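# Lift one staple stick out and set it down

## Task

Remove a single stick of staples from the staple box and leave it lying on the table with its legs pointing down, at a good distance from both the box's tray and its sleeve.

## Robot and tools

Robot: two arms, left_arm and right_arm, each ending in a two-finger gripper. A camera stand sits behind them. Base poses in the scene frame: left_arm at (-0.014, +0.239, 0) m, quat_wxyz (+1.000, 0, 0, +0.028); right_arm at (+0.003, -0.360, 0) m, quat_wxyz (+1.000, 0, 0, -0.012).

Frame: all printed poses, and the axes of all offsets, use the scene frame. Its origin is at table-top height, halfway between the nominal bases. +x points out over the table, +y toward left_arm, +z up. Arm names do not match image left or right. The fingers point along the gripper's own +z and close along its own y. end_effector_position is the spot between the finger pads, roughly 1 cm short of the tips. Printed positions can be a few cm off, more when the arm is reaching far.

The row: every motion command is a row of 14 numbers, each in [-1, 1]. The first 7 are for left_arm: dx, dy, dz, rx, ry, rz, opening. The next 7 are the same for right_arm. Both halves must be sent even if only one arm moves. dx, dy, dz are offsets, not poses: 1.0 = 0.6 m along scene axes. rx, ry, rz together form one rotation vector, 1.0 = 180 degrees, turning about the Hand target's position. All offsets count from each arm's Hand target as it stands when the call or action begins, so sending the same offset twice moves the arm twice. All zeros asks the arm to go back to its Hand target. Opening is absolute, not an offset: +1 = fully open (0.094 m), -1 = shut. A 0 is a real opening command; to keep a gripper as it is, resend its current value.

execute_actions: actions is a list of actions; each action is a list of up to 15 rows, one per 1/30 s step. An action lasts 0.5 s; a short action repeats its last row. Within one action, every row counts from the action's starting Hand target. cameras: list of names, ["all"], or []. An empty actions list returns state and all images.

move: target is either one row or a list of up to 15 rows. Every row counts from the same starting Hand targets, not from the previous row. The gripper follows a straight line, with no obstacle avoidance, and the whole move is capped at 10 s. speed is in m/s, 0.002 to 2.9, default 0.25 (rotation up to twice that in rad/s); give one value, or one per target. blend is in m: it rounds off corners, and 0 means stop at each target. opening_speed is how fast the commanded opening changes, per second on the -1..+1 scale, at least 0.2. grip_force is newtons per pad, 10 to 50; it stays set until changed, and lower values close slowly. blocking=false returns after about 0.5 s while motion continues. The result adds a move: line giving the outcome (done, off_target, moving, held, fault) and limits (paced = pose clipped, held = steps withheld). done means within 10 mm and 2 degrees; it says nothing about contact.

wait: seconds 0 to 10; holds last commands and lets any running move continue. stop: brakes a running move, which needs some room. zoom_image: camera (cam_high, cam_left_wrist or cam_right_wrist) and region [x0, y0, x1, y1] in pixels from the top-left, at most 504 by 504, taken from the latest image. finished_scene: scene = this scene's number; nothing may follow it in that reply.

Results show end_effector_position (m) and end_effector_quat_wxyz, Hand target (the last commanded pose after clipping), Tool commands, grip_measured (on the opening scale, up to about 2.5 mm wide when empty), and Joint positions (the last value is the finger gap in m). They also show joint torques (these include the arm's weight; joints 1 to 3 wrap at ±28 N m), joint velocities (the line may be omitted when all are within noise), and motor temperatures. Step readings of the position appear only for execute_actions.

Behaviour: each step, the commanded orientation is clipped to within 40 degrees of the measured one. Grippers often rest a few cm short of target because of friction or load; this is not contact. Resend the pose, or add the missing distance as an offset. An arm blocked by something keeps pushing. To relieve it, command a target back past the gripper's current position. Joint ranges (rad): waist -2.618..3.054, shoulder 0..3.142, elbow 0..3.142 (straight at 2.901), wrist pitch -1.571..1.571, wrist yaw -1.571..1.571, wrist roll -2.094..2.094.

Gripping: below the reading at first touch, the squeeze rises by about 1 N per 0.001. Near 20 N it jumps to the force limit, about 50 to 64 N per pad at full force. On a hard part, grip_measured under full squeeze can read about 0.064 below its true width. Close slowly on anything fragile. To let go, command an opening well above grip_measured.

Avoid: dropping the stick, or releasing it while it is still moving. Avoid slamming or hard pushes; speed and overshoot past contact raise the force. Never let the grippers, housings or wrist cameras touch each other, or let one gripper close on the other's fingers. Avoid straining the camera cables. Do not route paths near an arm's own base; go around it. Nothing may fall or be left off the table. Watch for motor heat from holding loads or stretched poses: MOTOR HOT appears at 75 °C, the arm folds and idles at 90 °C, and it goes limp at 100 °C. Loose objects may occasionally be nudged by outside pushes.

Each tool is called after "Request:" in YAML: its name, and indented under it one key for each argument.

## Session

Request:
execute_actions:
  actions: []

Request:
zoom_image:
  camera: "cam_high"
  region: [140, 180, 320, 360]

Scene clock: 0.00 s.
left_arm: end_effector_position=(+0.3564, +0.2671, +0.1584) grip_measured=+1.000 end_effector_quat_wxyz=(+0.714, -0.058, +0.697, +0.028) | right_arm: end_effector_position=(+0.3814, -0.3582, +0.1255) grip_measured=+1.000 end_effector_quat_wxyz=(+0.662, +0.017, +0.750, -0.006)
Joint positions: left_arm=[-0.029 1.559 0.176 1.405 -0.096 -0.041 0.094] | right_arm=[0.053 1.564 0.214 1.225 0.061 0.022 0.094]
Joint velocities: within noise
Joint torques (N m): no reading
Motor temperatures (°C): left_arm=[22 23 26 24 22 22 23] | right_arm=[23 23 28 24 24 22 24]
Heat: left arm: 26 °C; right arm: 28 °C.
Hand target: left_arm +0.3576, +0.2672, +0.1659; +0.722, -0.058, +0.688, +0.028 | right_arm +0.3832, -0.3582, +0.1320; +0.669, +0.017, +0.743, -0.005
Tool commands: left_gripper/opening=+1.0 right_gripper/opening=+1.0

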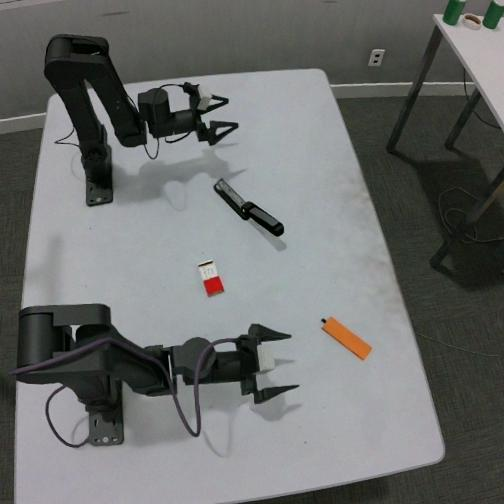

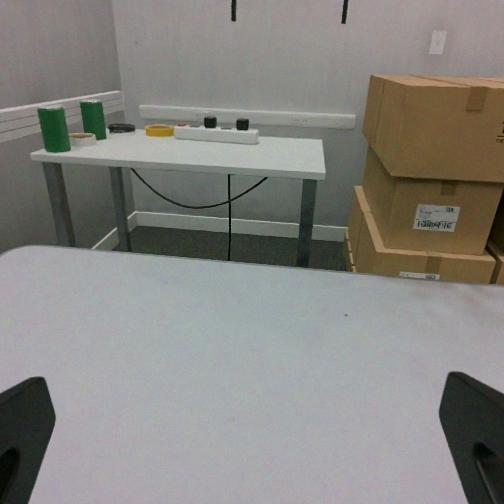

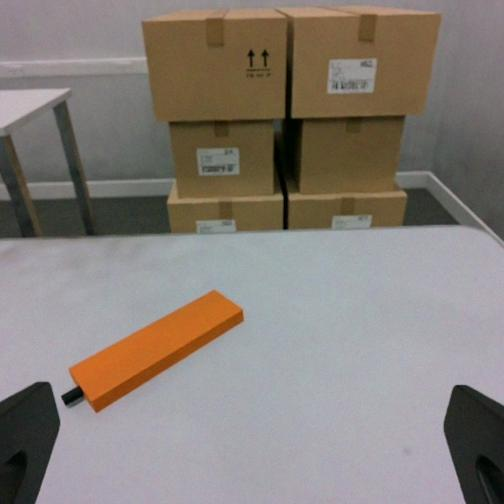

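Scaled by 2.800 from the camera's 504x504 image, which has a finer 720x720 frame.

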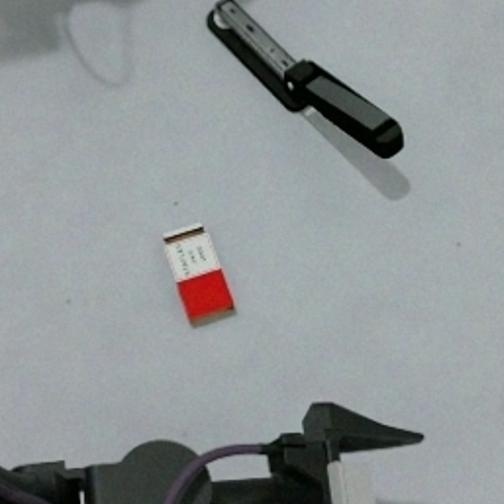

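Request:
move:
  target: [-0.2383, -0.3823, -0.0598, 0.1024, 0.1319, -0.4331, 0.0, -0.192, 0.327, 0.1467, -0.2814, 0.2049, 0.5606, -0.05]
  speed: 0.5
  cameras: ["cam_left_wrist", "cam_right_wrist"]

Scene clock: 4.80 s.
left_arm: end_effector_position=(+0.2115, +0.0432, +0.1174) grip_measured=+0.002 end_effector_quat_wxyz=(+0.427, +0.488, +0.696, -0.309) | right_arm: end_effector_position=(+0.2681, -0.1663, +0.2150) grip_measured=-0.048 end_effector_quat_wxyz=(-0.151, +0.777, -0.576, -0.203)
Joint positions: left_arm=[-0.305 1.092 0.407 -0.048 0.846 0.578 0.047] | right_arm=[0.378 1.739 1.755 -1.55 -0.51 -1.501 0.045]
Joint torques (N m): left_arm=[-0.61 -1.43 8.05 1.29 0.65 0.11] | right_arm=[0.68 -7.04 7.61 0.38 -0.44 -0.08]
Heat: left arm: 27 °C; right arm: 29 °C.
Hand target: left_arm +0.2146, +0.0378, +0.1301; +0.434, +0.496, +0.682, -0.316 | right_arm +0.2680, -0.1620, +0.2201; -0.152, +0.782, -0.568, -0.209
Off the commanded pose: left_arm 0.014 m, 2 deg | right_arm 0.007 m, 1 deg.
joint sent to its limit (right arm) — joint 4 (wrist pitch), lower limit. The joint targets still meet the commanded pose.
move: off_target (left_arm)
Images, in order (width x height): cam_left_wrist 504x504, cam_right_wrist 504x504.

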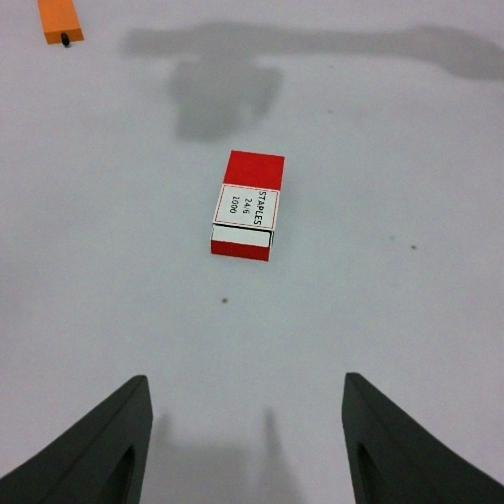

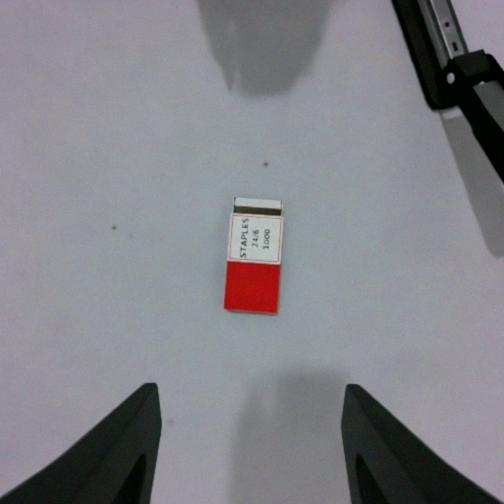

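Request:
move:
  target: [0.055, -0.1095, -0.1335, 0, 0, -0.0344, 0.0, -0.0125, 0.0375, -0.275, 0, 0, -0.025, 0.05]
  speed: 0.25
  cameras: ["cam_left_wrist", "cam_right_wrist"]

Scene clock: 8.10 s.
left_arm: end_effector_position=(+0.2394, -0.0214, +0.0439) grip_measured=+0.002 end_effector_quat_wxyz=(+0.404, +0.529, +0.664, -0.340) | right_arm: end_effector_position=(+0.2632, -0.1437, +0.0588) grip_measured=+0.048 end_effector_quat_wxyz=(-0.160, +0.759, -0.600, -0.195)
Joint positions: left_arm=[-0.49 1.698 0.459 0.544 0.809 0.516 0.047] | right_arm=[0.455 1.744 1.128 -0.836 -0.497 -1.342 0.049]
Joint torques (N m): left_arm=[-0.57 -3.81 5.79 1.7 0.31 -0.06] | right_arm=[0.83 -7.35 4.57 0.85 -0.45 0.08]
Heat: left arm: 27 °C; right arm: 29 °C.
Hand target: left_arm +0.2477, -0.0280, +0.0500; +0.417, +0.532, +0.654, -0.339 | right_arm +0.2605, -0.1395, +0.0551; -0.160, +0.759, -0.598, -0.203
Off the commanded pose: left_arm 0.012 m, 2 deg | right_arm 0.006 m, 1 deg.
move: off_target (left_arm)
Images, in order (width x height): cam_left_wrist 504x504, cam_right_wrist 504x504.

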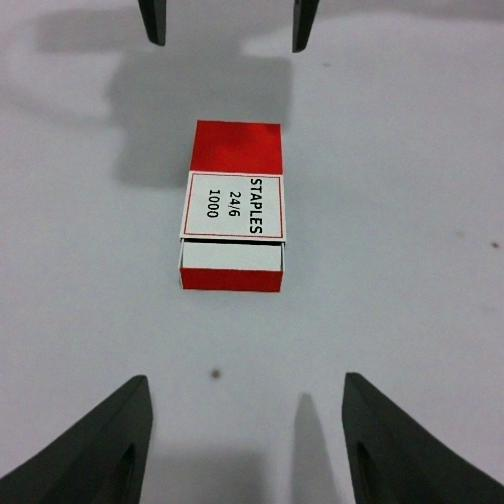

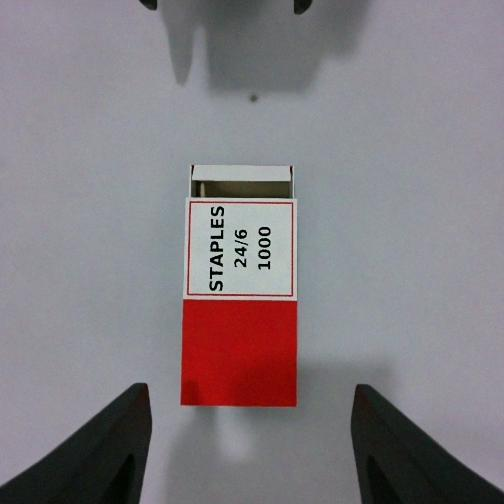

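Request:
move:
  target: [0.0125, -0.0322, -0.0425, 0, 0, -0.0055, 0.0, -0.0083, 0.0125, -0.071, 0, 0, 0, 0.05]
  speed: 0.12
  cameras: ["cam_left_wrist", "cam_right_wrist"]

Scene clock: 10.60 s.
left_arm: end_effector_position=(+0.2490, -0.0414, +0.0213) grip_measured=+0.002 end_effector_quat_wxyz=(+0.404, +0.536, +0.657, -0.343) | right_arm: end_effector_position=(+0.2592, -0.1367, +0.0169) grip_measured=+0.048 end_effector_quat_wxyz=(-0.161, +0.759, -0.600, -0.194)
Joint positions: left_arm=[-0.537 1.871 0.512 0.69 0.786 0.49 0.047] | right_arm=[0.482 1.81 1.022 -0.647 -0.493 -1.31 0.049]
Joint torques (N m): left_arm=[-0.54 -4.46 4.86 1.72 0.31 -0.05] | right_arm=[1.1 -7.21 4.41 0.9 -0.45 0.1]
Heat: left arm: 27 °C; right arm: 29 °C.
Hand target: left_arm +0.2551, -0.0472, +0.0244; +0.414, +0.538, +0.650, -0.343 | right_arm +0.2555, -0.1321, +0.0124; -0.160, +0.759, -0.598, -0.203
Off the commanded pose: left_arm 0.009 m, 1 deg | right_arm 0.007 m, 1 deg.
move: done
Images, in order (width x height): cam_left_wrist 504x504, cam_right_wrist 504x504.

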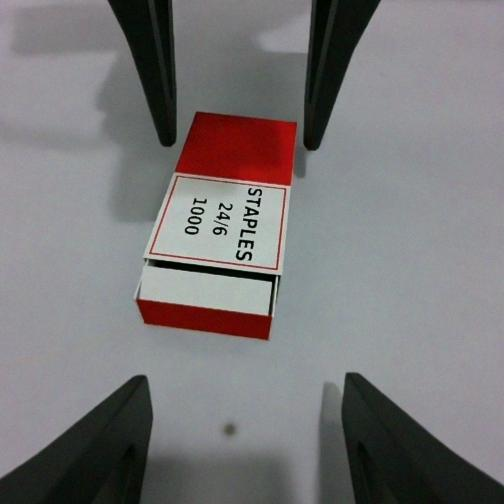

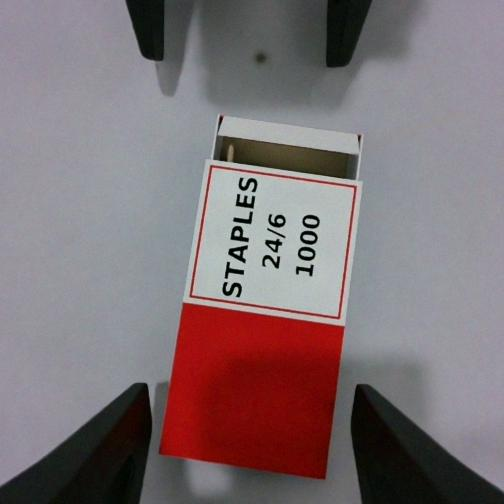

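Request:
move:
  target:
    - [0.024, 0.0087, 0.0, 0, 0, -0.0417, 0.0, -0.001, 0.0117, 0.0, 0, 0, -0.0417, 0.05]
    - [0.024, 0.0087, 0.0, 0, 0, -0.0417, 0.0, -0.001, 0.0117, 0.0, 0, 0, -0.0417, -0.4]
  speed: 0.15
  grip_force: [50, 25]
  cameras: ["cam_left_wrist", "cam_right_wrist"]

Scene clock: 13.97 s.
left_arm: end_effector_position=(+0.2667, -0.0395, +0.0235) grip_measured=+0.002 end_effector_quat_wxyz=(+0.392, +0.578, +0.619, -0.360) | right_arm: end_effector_position=(+0.2586, -0.1270, +0.0079) grip_measured=-0.192 end_effector_quat_wxyz=(-0.167, +0.718, -0.649, -0.191)
Joint positions: left_arm=[-0.468 1.922 0.666 0.457 0.919 0.692 0.047] | right_arm=[0.518 1.802 0.964 -0.528 -0.474 -1.127 0.038]
Joint torques (N m): left_arm=[0.2 -5.03 5.46 1.13 0.65 0.1] | right_arm=[0.83 -10.41 3.89 0.89 -0.32 0.1]
Heat: left arm: 27 °C; right arm: 29 °C.
Hand target: left_arm +0.2695, -0.0421, +0.0245; +0.390, +0.579, +0.613, -0.369 | right_arm +0.2550, -0.1250, +0.0125; -0.173, +0.718, -0.646, -0.192
Off the commanded pose: left_arm 0.004 m, 1 deg | right_arm 0.006 m, 1 deg.
grip_force (N): 50, 25
move: done
Images, in order (width x height): cam_left_wrist 504x504, cam_right_wrist 504x504.

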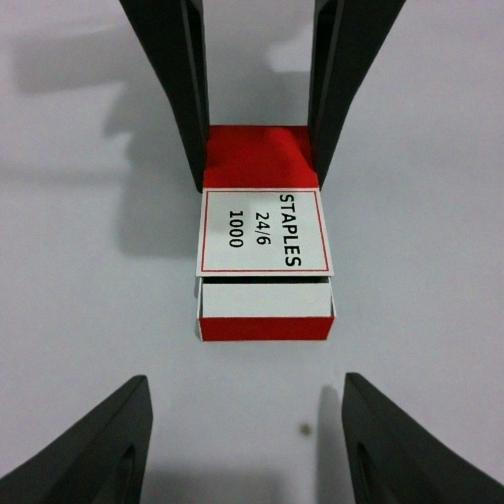

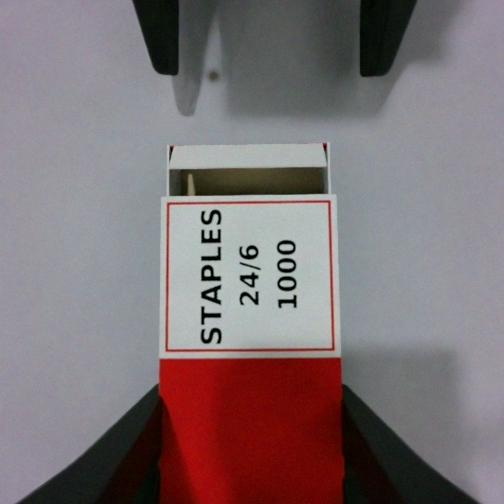

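Request:
move:
  target:
    - [-0.005, -0.0557, -0.0058, 0, 0, 0.009, 0.0, 0, 0, 0, 0, 0, 0, -0.4]
    - [-0.005, -0.0557, -0.0058, 0, 0, 0.009, -0.5, 0, 0, 0, 0, 0, 0, -0.4]
  speed: 0.1
  grip_force: [25, 25]
  cameras: ["cam_left_wrist", "cam_right_wrist"]

Scene clock: 16.60 s.
left_arm: end_effector_position=(+0.2629, -0.0700, +0.0207) grip_measured=-0.214 end_effector_quat_wxyz=(+0.392, +0.569, +0.626, -0.361) | right_arm: end_effector_position=(+0.2586, -0.1270, +0.0079) grip_measured=-0.193 end_effector_quat_wxyz=(-0.167, +0.718, -0.649, -0.191)
Joint positions: left_arm=[-0.569 1.965 0.678 0.585 0.839 0.555 0.037] | right_arm=[0.518 1.802 0.964 -0.528 -0.474 -1.127 0.038]
Joint torques (N m): left_arm=[-0.51 -5.19 5.04 1.57 0.34 -0.05] | right_arm=[0.83 -10.41 3.89 0.89 -0.33 0.1]
Heat: left arm: 28 °C; right arm: 29 °C.
Hand target: left_arm +0.2665, -0.0755, +0.0209; +0.396, +0.571, +0.621, -0.364 | right_arm +0.2550, -0.1250, +0.0125; -0.173, +0.718, -0.646, -0.192
Off the commanded pose: left_arm 0.007 m, 1 deg | right_arm 0.006 m, 1 deg.
grip_force (N): 25, 25
move: done
Images, in order (width x height): cam_left_wrist 504x504, cam_right_wrist 504x504.

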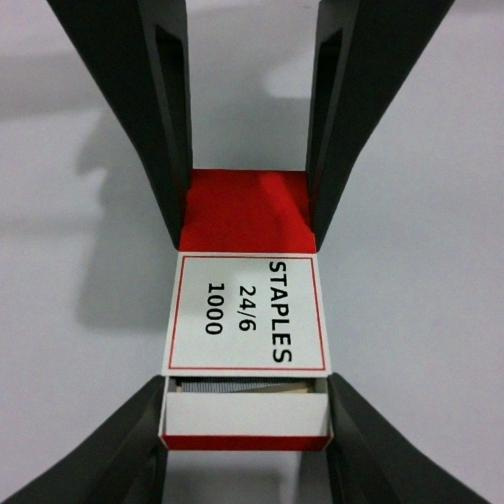

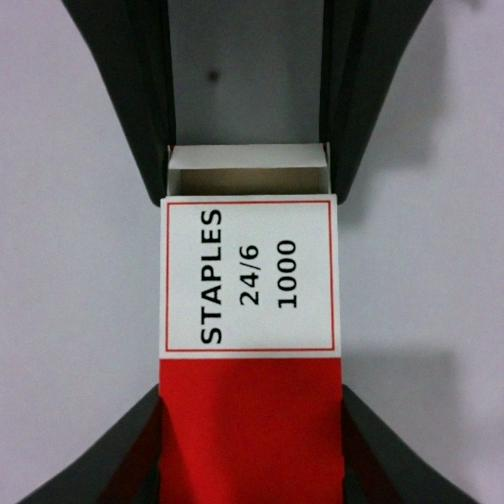

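Request:
move:
  target: [-0.0135, 0.1493, 0.0, 0, 0, 0, -0.5, 0, 0, 0, 0, 0, 0, -0.4]
  speed: 0.06
  cameras: ["cam_left_wrist", "cam_right_wrist"]

Scene clock: 19.30 s.
left_arm: end_effector_position=(+0.2617, +0.0110, +0.0178) grip_measured=-0.216 end_effector_quat_wxyz=(+0.401, +0.573, +0.616, -0.362) | right_arm: end_effector_position=(+0.2580, -0.1190, +0.0091) grip_measured=-0.211 end_effector_quat_wxyz=(-0.177, +0.718, -0.645, -0.195)
Joint positions: left_arm=[-0.301 1.894 0.601 0.342 1.035 0.892 0.037] | right_arm=[0.534 1.802 0.96 -0.499 -0.485 -1.11 0.037]
Joint torques (N m): left_arm=[0.49 -8.08 2.85 0.63 0.46 0.08] | right_arm=[-0.73 -10.44 4.22 0.64 -0.2 -0.06]
Heat: left arm: 27 °C; right arm: 29 °C.
Hand target: left_arm +0.2584, +0.0141, +0.0210; +0.395, +0.571, +0.621, -0.364 | right_arm +0.2550, -0.1250, +0.0126; -0.173, +0.718, -0.646, -0.192
Off the commanded pose: left_arm 0.006 m, 1 deg | right_arm 0.008 m, 1 deg.
grip_force (N): 25, 25
move: done
Images, in order (width x height): cam_left_wrist 504x504, cam_right_wrist 504x504.

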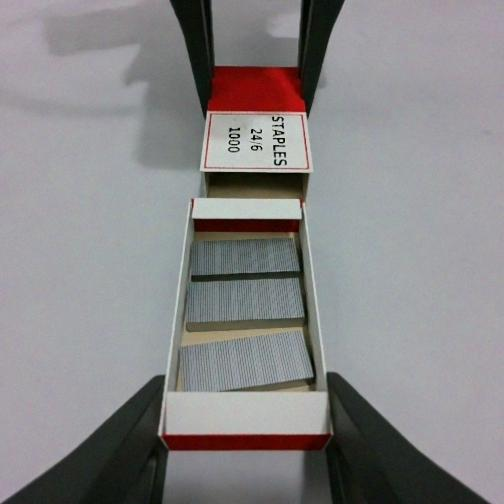

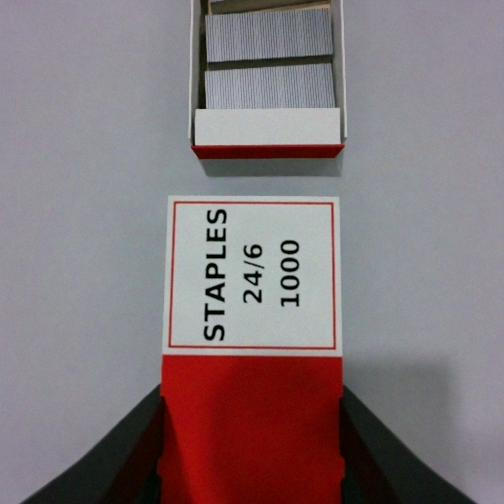

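Request:
zoom_image:
  camera: "cam_left_wrist"
  region: [150, 180, 350, 460]

Scaled by 1.800 from the camera's 504x504 image, which has a finer 720x720 frame.

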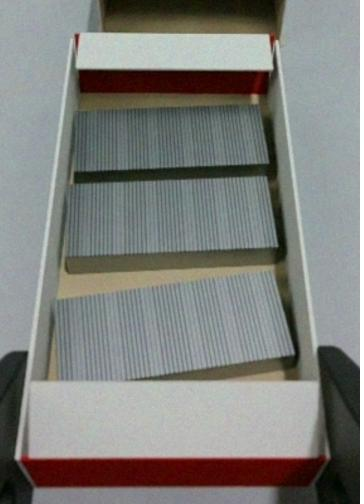

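Request:
move:
  target:
    - [0, 0, 0, 0, 0, 0, 0.05, 0, 0, 0, 0, 0, 0, 0.1]
    - [0.0, 0.01, 0.13, 0, 0, 0, 0.05, 0.005, -0.045, 0.085, 0, 0, 0, 0.1]
  speed: 0.15
  grip_force: [50, 50]
  cameras: ["cam_high"]

Scene clock: 23.47 s.
left_arm: end_effector_position=(+0.2502, +0.0214, +0.0827) grip_measured=+0.048 end_effector_quat_wxyz=(+0.378, +0.566, +0.634, -0.367) | right_arm: end_effector_position=(+0.2515, -0.1566, +0.0465) grip_measured=+0.098 end_effector_quat_wxyz=(-0.149, +0.716, -0.654, -0.191)
Joint positions: left_arm=[-0.279 1.601 0.679 -0.119 1.029 0.929 0.049] | right_arm=[0.446 1.688 1.016 -0.766 -0.472 -1.206 0.052]
Joint torques (N m): left_arm=[0.44 -6.48 6.84 0.8 0.68 0.11] | right_arm=[-0.7 -10.14 7.27 0.59 -0.53 -0.07]
Heat: left arm: 27 °C; right arm: 29 °C.
Hand target: left_arm +0.2584, +0.0202, +0.0990; +0.396, +0.571, +0.621, -0.364 | right_arm +0.2580, -0.1521, +0.0635; -0.173, +0.718, -0.646, -0.192
Off the commanded pose: left_arm 0.018 m, 3 deg | right_arm 0.019 m, 3 deg.
move: off_target (left_arm, right_arm)
Images, in order (width x height): cam_high 504x504.

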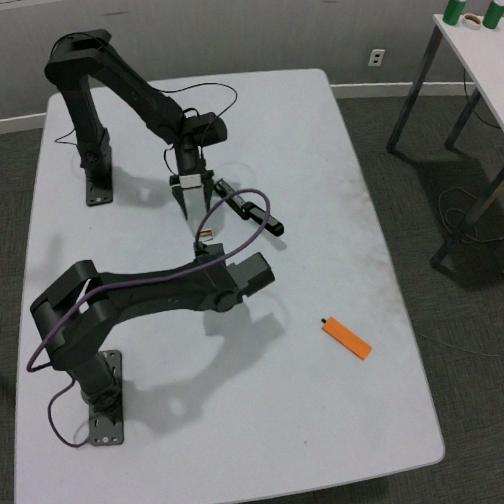

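Request:
move:
  target:
    - [-0.03, 0.18, 0.168, 0, 0, 0.125, 0.05, -0.0083, 0.1368, 0.144, -0.1430, 0.1169, -0.4903, -1]
    - [-0.0973, 0.2997, 0.168, 0, 0, 0.25, 0.05, -0.0058, 0.2235, 0.019, -0.1430, 0.1169, -0.4903, -1]
  speed: [0.45, 0.2]
  blend: [0.02, 0]
  cameras: ["cam_right_wrist"]

Scene clock: 28.10 s.
left_arm: end_effector_position=(+0.2024, +0.2036, +0.1978) grip_measured=+0.048 end_effector_quat_wxyz=(+0.500, +0.291, +0.798, -0.171) | right_arm: end_effector_position=(+0.2511, -0.0230, +0.0783) grip_measured=-0.985 end_effector_quat_wxyz=(-0.008, -0.049, +0.999, -0.001)
Joint positions: left_arm=[0.566 0.768 0.677 -0.986 1.045 1.034 0.049] | right_arm=[0.951 2.173 1.904 -1.313 -0.011 0.829 0.001]
Joint torques (N m): left_arm=[0.43 -0.31 5.04 0.7 0.83 0.07] | right_arm=[0.62 -11.08 6.12 0.62 0.12 0.11]
Heat: left arm: 28 °C; right arm: 29 °C.
Hand target: left_arm +0.2000, +0.2000, +0.1997; +0.504, +0.289, +0.792, -0.185 | right_arm +0.2544, -0.0178, +0.0749; +0.000, -0.048, +0.999, +0.000
Off the commanded pose: left_arm 0.005 m, 2 deg | right_arm 0.007 m, 1 deg.
move: done
Images, in order (width x height): cam_right_wrist 504x504.

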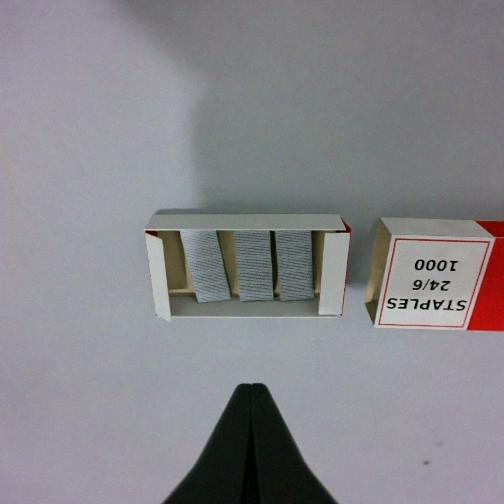

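Request:
zoom_image:
  camera: "cam_right_wrist"
  region: [130, 190, 382, 340]

Scaled by 2.000 from the camera's 504x504 image, which has a finer 720x720 frame.

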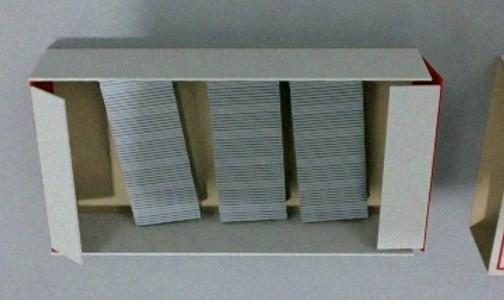

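Request:
zoom_image:
  camera: "cam_right_wrist"
  region: [212, 364, 292, 424]

Scaled by 6.300 from the camera's 504x504 image, which has a finer 720x720 frame.

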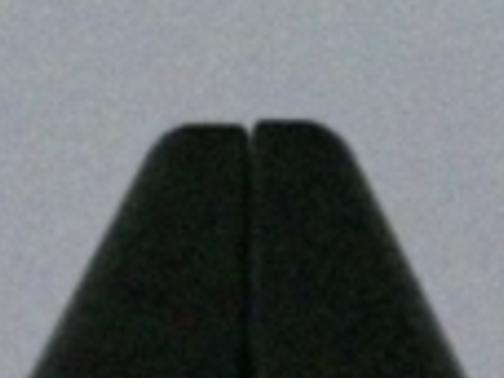

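Request:
move:
  target: [0, 0, 0, 0, 0, 0, 0.05, 0, -0.002, -0.109, 0, 0, 0, -1]
  speed: 0.15
  cameras: ["cam_right_wrist"]

Scene clock: 34.37 s.
left_arm: end_effector_position=(+0.2022, +0.2035, +0.1977) grip_measured=+0.048 end_effector_quat_wxyz=(+0.499, +0.292, +0.798, -0.172) | right_arm: end_effector_position=(+0.2528, -0.0207, +0.0151) grip_measured=-0.985 end_effector_quat_wxyz=(-0.005, -0.049, +0.999, +0.002)
Joint positions: left_arm=[0.566 0.768 0.677 -0.988 1.045 1.036 0.049] | right_arm=[0.951 2.214 1.717 -1.077 -0.011 0.829 0.001]
Joint torques (N m): left_arm=[0.55 -0.24 5.01 0.73 0.86 0.09] | right_arm=[0.46 -11.52 5.03 0.67 0.11 0.09]
Heat: left arm: 28 °C; right arm: 29 °C.
Hand target: left_arm +0.2000, +0.1999, +0.1997; +0.504, +0.289, +0.792, -0.185 | right_arm +0.2545, -0.0190, +0.0096; +0.000, -0.048, +0.999, +0.000
Off the commanded pose: left_arm 0.005 m, 2 deg | right_arm 0.006 m, 1 deg.
move: done
Images, in order (width x height): cam_right_wrist 504x504.

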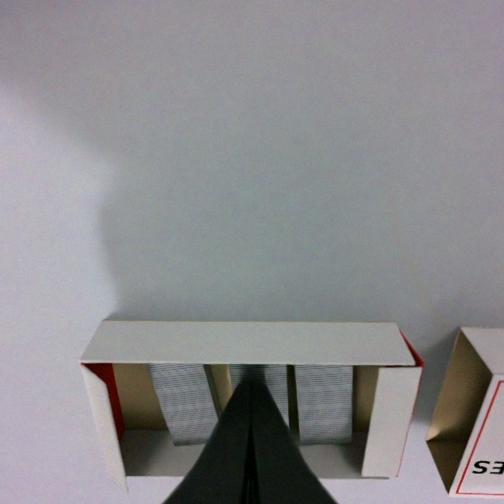

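Request:
move:
  target:
    - [0, 0, 0, 0, 0, 0, 0.05, 0, 0, 0, 0, 0, 0, 1]
    - [0, 0, 0, 0, 0, 0, 0.05, 0, 0.002, 0.08, 0, 0, 0, 1]
  speed: 0.12
  opening_speed: 1.0
  cameras: ["cam_right_wrist"]

Request:
zoom_image:
  camera: "cam_right_wrist"
  region: [90, 190, 402, 380]

Scene clock: 39.10 s.
left_arm: end_effector_position=(+0.2022, +0.2035, +0.1977) grip_measured=+0.048 end_effector_quat_wxyz=(+0.499, +0.292, +0.798, -0.172) | right_arm: end_effector_position=(+0.2510, -0.0231, +0.0415) grip_measured=+0.998 end_effector_quat_wxyz=(-0.016, -0.049, +0.999, -0.011)
Joint positions: left_arm=[0.566 0.768 0.677 -0.988 1.045 1.036 0.049] | right_arm=[0.951 2.214 1.823 -1.216 -0.011 0.829 0.094]
Joint torques (N m): left_arm=[0.55 -0.2 4.98 0.72 0.87 0.1] | right_arm=[0.61 -14.63 7.53 0.28 0.11 0.11]
Heat: left arm: 28 °C; right arm: 29 °C.
Hand target: left_arm +0.2000, +0.1999, +0.1997; +0.504, +0.289, +0.792, -0.185 | right_arm +0.2545, -0.0178, +0.0576; +0.000, -0.048, +0.999, +0.000
Off the commanded pose: left_arm 0.005 m, 2 deg | right_arm 0.017 m, 2 deg.
move: off_target (right_arm)
Images, in order (width x height): cam_right_wrist 504x504.

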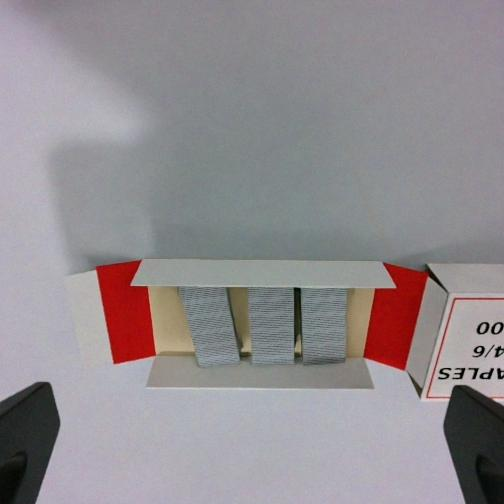

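Scaled by 1.615 from the camera's 504x504 image, which has a finer 720x720 frame.

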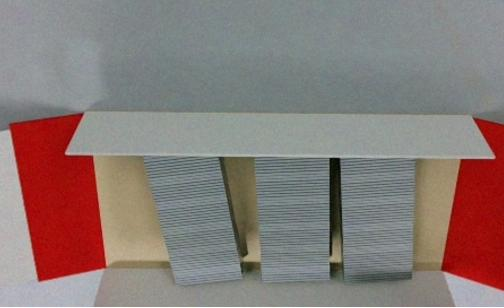

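Request:
move:
  target:
    - [0, 0, 0, 0, 0, 0, 0.05, 0.0075, 0.0155, 0.0707, 0, 0, 0.0333, -0.6]
    - [0, 0, 0, 0, 0, 0, 0.05, 0.0075, 0.0155, -0.041, 0, 0, 0.0333, -0.6]
  speed: 0.15
  cameras: ["cam_right_wrist"]

Request:
zoom_image:
  camera: "cam_right_wrist"
  region: [152, 260, 352, 420]

Scene clock: 43.30 s.
left_arm: end_effector_position=(+0.2022, +0.2035, +0.1977) grip_measured=+0.048 end_effector_quat_wxyz=(+0.499, +0.292, +0.798, -0.172) | right_arm: end_effector_position=(+0.2595, -0.0118, +0.0396) grip_measured=-0.598 end_effector_quat_wxyz=(-0.004, -0.092, +0.996, +0.004)
Joint positions: left_arm=[0.566 0.768 0.677 -0.988 1.045 1.036 0.049] | right_arm=[0.951 2.237 1.854 -1.188 -0.011 0.743 0.019]
Joint torques (N m): left_arm=[0.5 -0.28 5.09 0.76 0.84 0.11] | right_arm=[1.06 -11.69 5.03 0.65 0.11 -0.04]
Heat: left arm: 28 °C; right arm: 30 °C.
Hand target: left_arm +0.2000, +0.1999, +0.1997; +0.504, +0.289, +0.792, -0.185 | right_arm +0.2589, -0.0086, +0.0329; +0.000, -0.100, +0.995, +0.000
Off the commanded pose: left_arm 0.005 m, 2 deg | right_arm 0.007 m, 1 deg.
move: done
Images, in order (width x height): cam_right_wrist 504x504.

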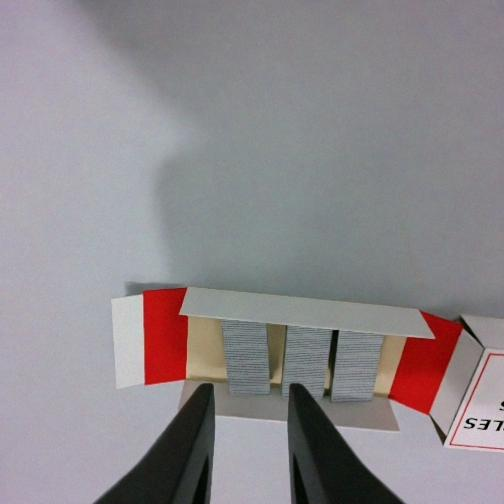

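Scaled by 2.520 from the camera's 504x504 image, which has a finer 720x720 frame.

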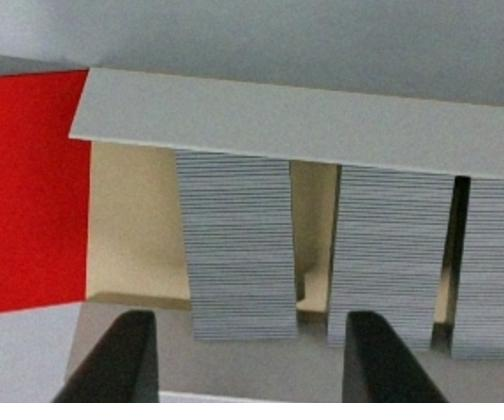

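Request:
move:
  target: [0, 0, 0, 0, 0, 0, 0.05, -0.001, 0.0041, -0.0407, 0, 0, 0, -0.6]
  speed: 0.1
  cameras: ["cam_right_wrist"]

Request:
zoom_image:
  camera: "cam_right_wrist"
  region: [152, 330, 352, 490]

Scene clock: 45.43 s.
left_arm: end_effector_position=(+0.2022, +0.2035, +0.1977) grip_measured=+0.048 end_effector_quat_wxyz=(+0.499, +0.292, +0.798, -0.172) | right_arm: end_effector_position=(+0.2586, -0.0078, +0.0170) grip_measured=-0.598 end_effector_quat_wxyz=(-0.003, -0.096, +0.995, +0.005)
Joint positions: left_arm=[0.566 0.768 0.677 -0.988 1.045 1.036 0.049] | right_arm=[0.958 2.261 1.803 -1.108 -0.011 0.743 0.019]
Joint torques (N m): left_arm=[0.46 -0.29 4.96 0.73 0.87 0.11] | right_arm=[0.75 -11.52 4.9 0.68 0.11 0.01]
Heat: left arm: 27 °C; right arm: 30 °C.
Hand target: left_arm +0.2000, +0.1999, +0.1997; +0.504, +0.289, +0.792, -0.185 | right_arm +0.2584, -0.0061, +0.0085; +0.000, -0.100, +0.995, +0.000
Off the commanded pose: left_arm 0.005 m, 2 deg | right_arm 0.009 m, 1 deg.
move: done
Images, in order (width x height): cam_right_wrist 504x504.

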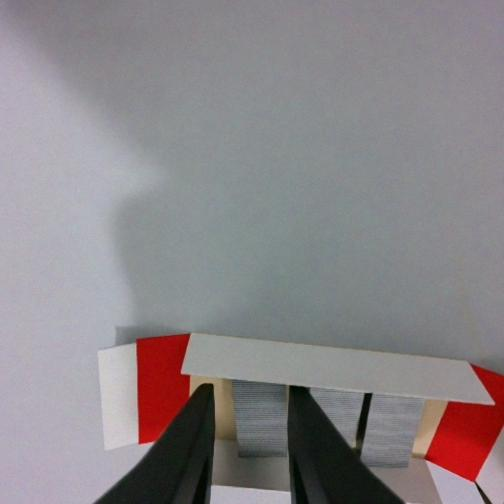

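Scaled by 2.520 from the camera's 504x504 image, which has a finer 720x720 frame.

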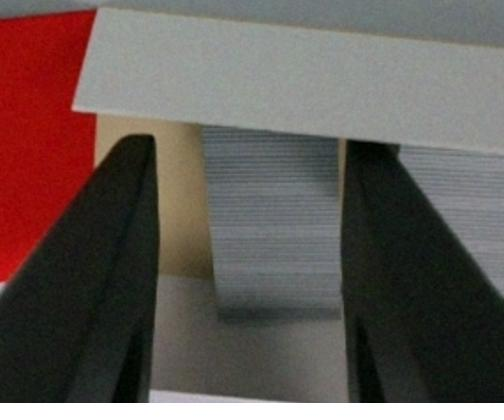

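Request:
move:
  target: [0, 0, 0, 0, 0, 0, 0.05, 0, 0, -0.0142, 0, 0, 0, -0.51]
  speed: 0.06
  cameras: ["cam_right_wrist"]

Request:
zoom_image:
  camera: "cam_right_wrist"
  region: [152, 344, 352, 504]

Scene clock: 47.77 s.
left_arm: end_effector_position=(+0.2022, +0.2035, +0.1977) grip_measured=+0.048 end_effector_quat_wxyz=(+0.499, +0.292, +0.798, -0.172) | right_arm: end_effector_position=(+0.2594, -0.0066, +0.0126) grip_measured=-0.512 end_effector_quat_wxyz=(+0.001, -0.096, +0.995, +0.009)
Joint positions: left_arm=[0.566 0.768 0.677 -0.988 1.045 1.036 0.049] | right_arm=[0.958 2.261 1.785 -1.08 -0.011 0.743 0.023]
Joint torques (N m): left_arm=[0.57 -0.16 5.09 0.75 0.81 0.08] | right_arm=[0.79 -10.81 4.72 0.69 0.11 0]
Heat: left arm: 27 °C; right arm: 29 °C.
Hand target: left_arm +0.2000, +0.1999, +0.1997; +0.504, +0.289, +0.792, -0.185 | right_arm +0.2584, -0.0061, +0.0000; +0.000, -0.100, +0.995, +0.000
Off the commanded pose: left_arm 0.005 m, 2 deg | right_arm 0.013 m, 1 deg.
move: off_target (right_arm)
Images, in order (width x height): cam_right_wrist 504x504.

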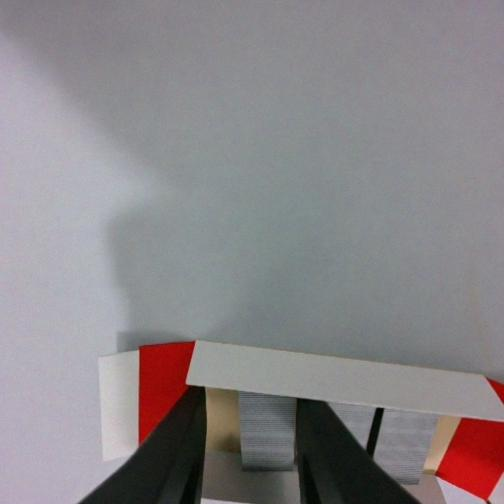

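Scaled by 2.520 from the camera's 504x504 image, which has a finer 720x720 frame.

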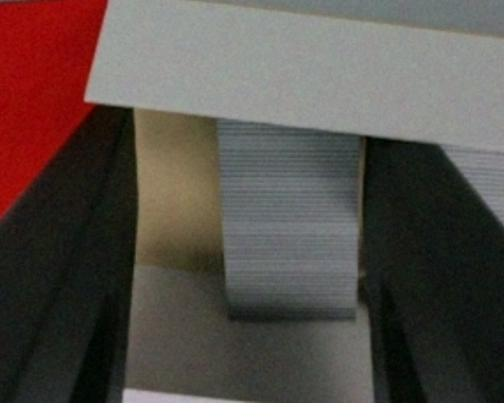

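Request:
move:
  target: [0, 0, 0, 0, 0, 0, 0.05, 0, 0, -0.0085, 0, 0, 0, -0.51]
  speed: 0.06
  cameras: ["cam_right_wrist"]

Request:
zoom_image:
  camera: "cam_right_wrist"
  region: [152, 344, 352, 504]

Scene clock: 49.43 s.
left_arm: end_effector_position=(+0.2022, +0.2035, +0.1977) grip_measured=+0.048 end_effector_quat_wxyz=(+0.499, +0.292, +0.798, -0.172) | right_arm: end_effector_position=(+0.2596, -0.0065, +0.0083) grip_measured=-0.512 end_effector_quat_wxyz=(+0.000, -0.096, +0.995, +0.009)
Joint positions: left_arm=[0.566 0.768 0.677 -0.988 1.045 1.036 0.049] | right_arm=[0.958 2.267 1.777 -1.068 -0.011 0.743 0.023]
Joint torques (N m): left_arm=[0.62 -0.03 5.12 0.73 0.85 0.06] | right_arm=[0.76 -10.84 4.41 0.74 0.11 0.01]
Heat: left arm: 27 °C; right arm: 29 °C.
Hand target: left_arm +0.2000, +0.1999, +0.1997; +0.504, +0.289, +0.792, -0.185 | right_arm +0.2584, -0.0061, -0.0051; +0.000, -0.100, +0.995, +0.000
Off the commanded pose: left_arm 0.005 m, 2 deg | right_arm 0.014 m, 1 deg.
move: off_target (right_arm)
Images, in order (width x height): cam_right_wrist 504x504.

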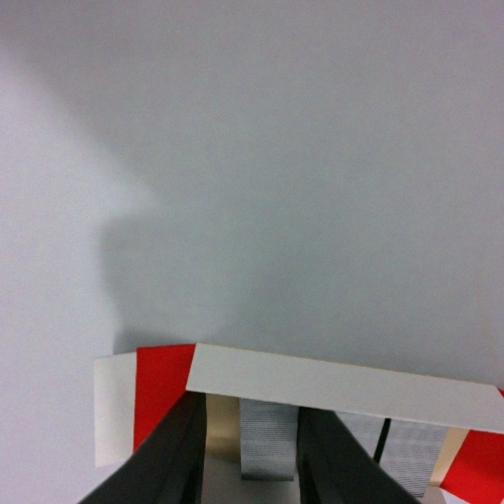

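Scaled by 2.520 from the camera's 504x504 image, which has a finer 720x720 frame.

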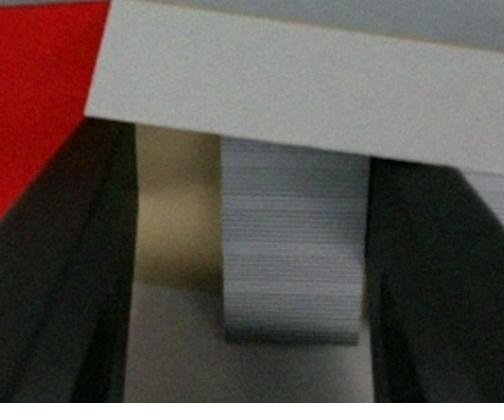

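Request:
move:
  target:
    - [0, 0, 0, 0, 0, 0, 0.05, 0, 0, 0, 0, 0, 0, -0.8]
    - [0, 0, 0, 0, 0, 0, 0.05, 0, 0, 0.1, 0, 0, 0, -0.8]
  speed: 0.08
  opening_speed: 0.5
  grip_force: [50, 20]
  cameras: ["cam_right_wrist"]

Scene clock: 52.17 s.
left_arm: end_effector_position=(+0.2022, +0.2035, +0.1977) grip_measured=+0.048 end_effector_quat_wxyz=(+0.499, +0.292, +0.798, -0.172) | right_arm: end_effector_position=(+0.2559, -0.0124, +0.0386) grip_measured=-0.705 end_effector_quat_wxyz=(-0.015, -0.096, +0.995, -0.011)
Joint positions: left_arm=[0.566 0.768 0.677 -0.988 1.045 1.036 0.049] | right_arm=[0.958 2.267 1.899 -1.24 -0.008 0.743 0.014]
Joint torques (N m): left_arm=[0.51 -0.23 5.05 0.73 0.86 0.08] | right_arm=[0.77 -14.98 7.62 0.28 0.08 0]
Heat: left arm: 27 °C; right arm: 29 °C.
Hand target: left_arm +0.2000, +0.1999, +0.1997; +0.504, +0.289, +0.792, -0.185 | right_arm +0.2584, -0.0062, +0.0549; +0.000, -0.100, +0.995, +0.000
Off the commanded pose: left_arm 0.005 m, 2 deg | right_arm 0.018 m, 2 deg.
grip_force (N): 50, 20
move: off_target (right_arm)
Images, in order (width x height): cam_right_wrist 504x504.

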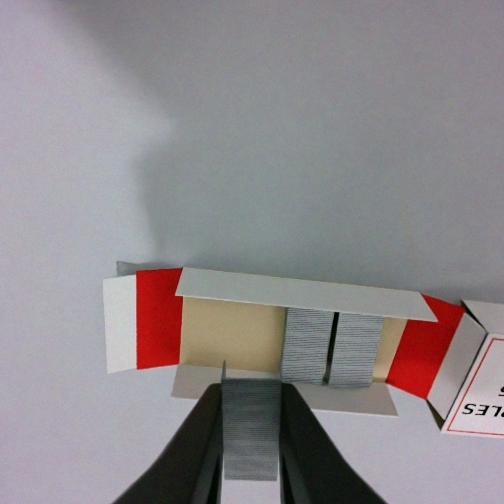

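Request:
move:
  target:
    - [0, 0, 0, 0, 0, 0, 0.05, 0.1977, -0.128, 0.012, 0, 0, 0, -0.8]
    - [0, 0, 0, 0, 0, 0, 0.05, 0.1977, -0.128, -0.088, 0, 0, 0, -0.8]
  speed: [0.2, 0.08]
  blend: [0.015, 0]
  cameras: ["cam_right_wrist", "cam_high"]

Scene clock: 55.27 s.
left_arm: end_effector_position=(+0.2022, +0.2035, +0.1977) grip_measured=+0.048 end_effector_quat_wxyz=(+0.499, +0.292, +0.798, -0.172) | right_arm: end_effector_position=(+0.3762, -0.0847, +0.0110) grip_measured=-0.705 end_effector_quat_wxyz=(+0.000, -0.095, +0.995, +0.003)
Joint positions: left_arm=[0.566 0.768 0.677 -0.988 1.045 1.036 0.049] | right_arm=[0.654 2.396 2.011 -1.184 -0.005 0.441 0.014]
Joint torques (N m): left_arm=[0.55 -0.23 4.93 0.77 0.85 0.08] | right_arm=[0.42 -12.6 5.01 0.68 0.04 -0.04]
Motor temperatures (°C): left_arm=[22 23 27 25 23 22 23] | right_arm=[23 28 29 25 24 22 24]
Heat: left arm: 27 °C; right arm: 29 °C.
Hand target: left_arm +0.2000, +0.1999, +0.1997; +0.504, +0.289, +0.792, -0.185 | right_arm +0.3771, -0.0830, +0.0021; +0.000, -0.100, +0.995, +0.000
Off the commanded pose: left_arm 0.005 m, 2 deg | right_arm 0.009 m, 1 deg.
grip_force (N): 50, 20
move: done
Images, in order (width x height): cam_high 504x504, cam_right_wrist 504x504.

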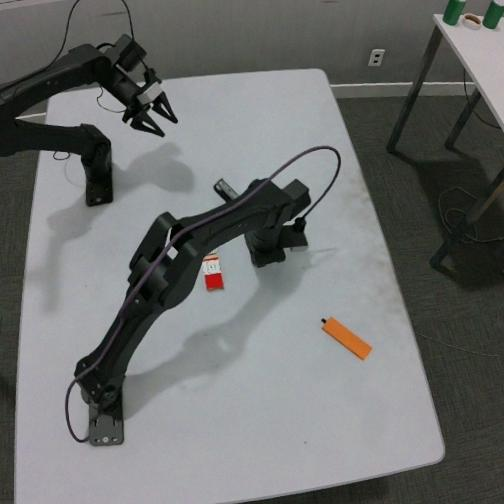

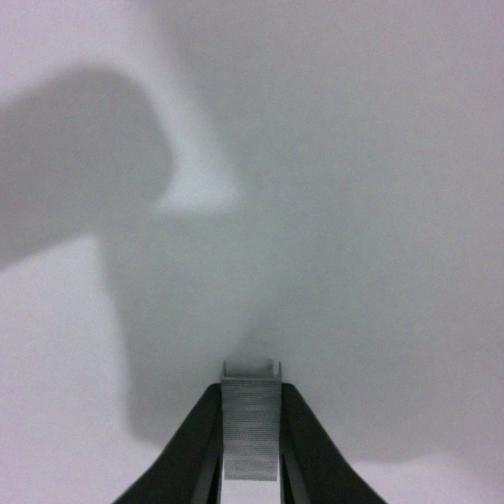

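Request:
move:
  target: [0, 0, 0, 0, 0, 0, 0.05, 0, 0, -0.0095, 0, 0, 0, -0.8]
  speed: 0.05
  cameras: ["cam_right_wrist"]

Scene clock: 56.20 s.
left_arm: end_effector_position=(+0.2022, +0.2035, +0.1977) grip_measured=+0.048 end_effector_quat_wxyz=(+0.499, +0.292, +0.798, -0.172) | right_arm: end_effector_position=(+0.3769, -0.0842, +0.0085) grip_measured=-0.705 end_effector_quat_wxyz=(+0.002, -0.095, +0.995, +0.004)
Joint positions: left_arm=[0.566 0.768 0.677 -0.988 1.045 1.036 0.049] | right_arm=[0.654 2.396 2.001 -1.169 -0.005 0.44 0.014]
Joint torques (N m): left_arm=[0.5 -0.25 4.94 0.76 0.83 0.11] | right_arm=[0.4 -12.23 4.6 0.73 0.05 -0.04]
Heat: left arm: 27 °C; right arm: 29 °C.
Hand target: left_arm +0.2000, +0.1999, +0.1997; +0.504, +0.289, +0.792, -0.185 | right_arm +0.3771, -0.0830, -0.0035; +0.000, -0.100, +0.995, +0.000
Off the commanded pose: left_arm 0.005 m, 2 deg | right_arm 0.012 m, 1 deg.
grip_force (N): 50, 20
move: off_target (right_arm)
Images, in order (width x height): cam_right_wrist 504x504.

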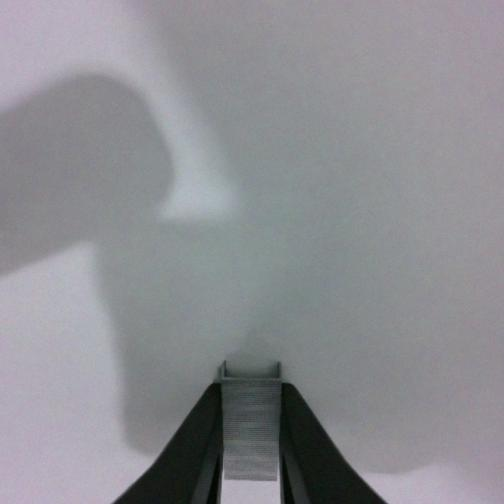

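Request:
move:
  target:
    - [0, 0, 0, 0, 0, 0, 0.05, 0, 0, -0.005, 0, 0, 0, -0.8]
    - [0, 0, 0, 0, 0, 0, 0.05, 0, 0, -0.005, 0, 0, 0, -0.5]
    - [0, 0, 0, 0, 0, 0, 0.05, 0, 0, 0.14, 0, 0, 0, -0.5]
  speed: [0.05, 0.05, 0.12]
  opening_speed: 0.5
  cameras: ["all"]

Scene clock: 59.57 s.
left_arm: end_effector_position=(+0.2022, +0.2035, +0.1977) grip_measured=+0.048 end_effector_quat_wxyz=(+0.499, +0.292, +0.798, -0.172) | right_arm: end_effector_position=(+0.3746, -0.0846, +0.0777) grip_measured=-0.502 end_effector_quat_wxyz=(-0.005, -0.095, +0.995, +0.003)
Joint positions: left_arm=[0.566 0.768 0.677 -0.988 1.045 1.036 0.049] | right_arm=[0.654 2.396 2.276 -1.457 -0.01 0.44 0.023]
Joint torques (N m): left_arm=[0.62 -0.29 4.97 0.73 0.85 0.11] | right_arm=[0.4 -13.09 7.72 0.35 0.1 -0.04]
Heat: left arm: 27 °C; right arm: 29 °C.
Hand target: left_arm +0.2000, +0.1999, +0.1997; +0.504, +0.289, +0.792, -0.185 | right_arm +0.3771, -0.0830, +0.0805; +0.000, -0.100, +0.995, +0.000
Off the commanded pose: left_arm 0.005 m, 2 deg | right_arm 0.004 m, 1 deg.
grip_force (N): 50, 20
move: done; target 2's new opening was sent with right_arm's hand 0.015 m and 1 deg from that target

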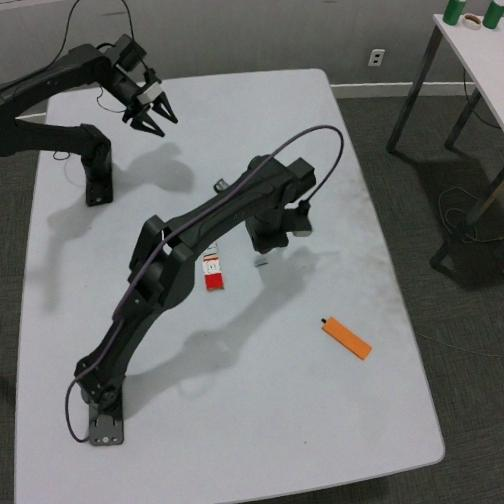

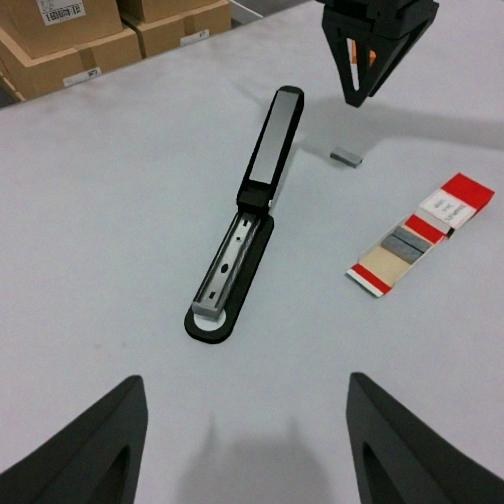

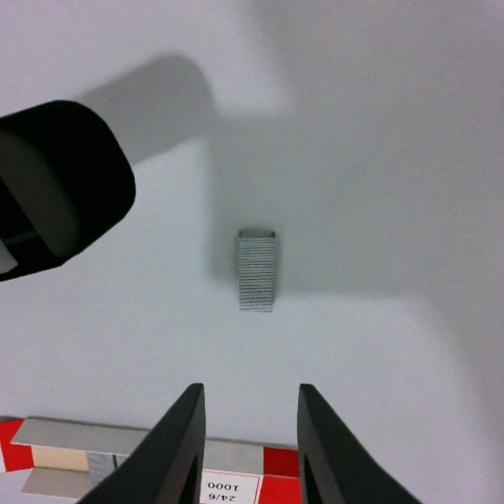

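Request:
finished_scene:
  scene: 2

The scene is finished: the task was done.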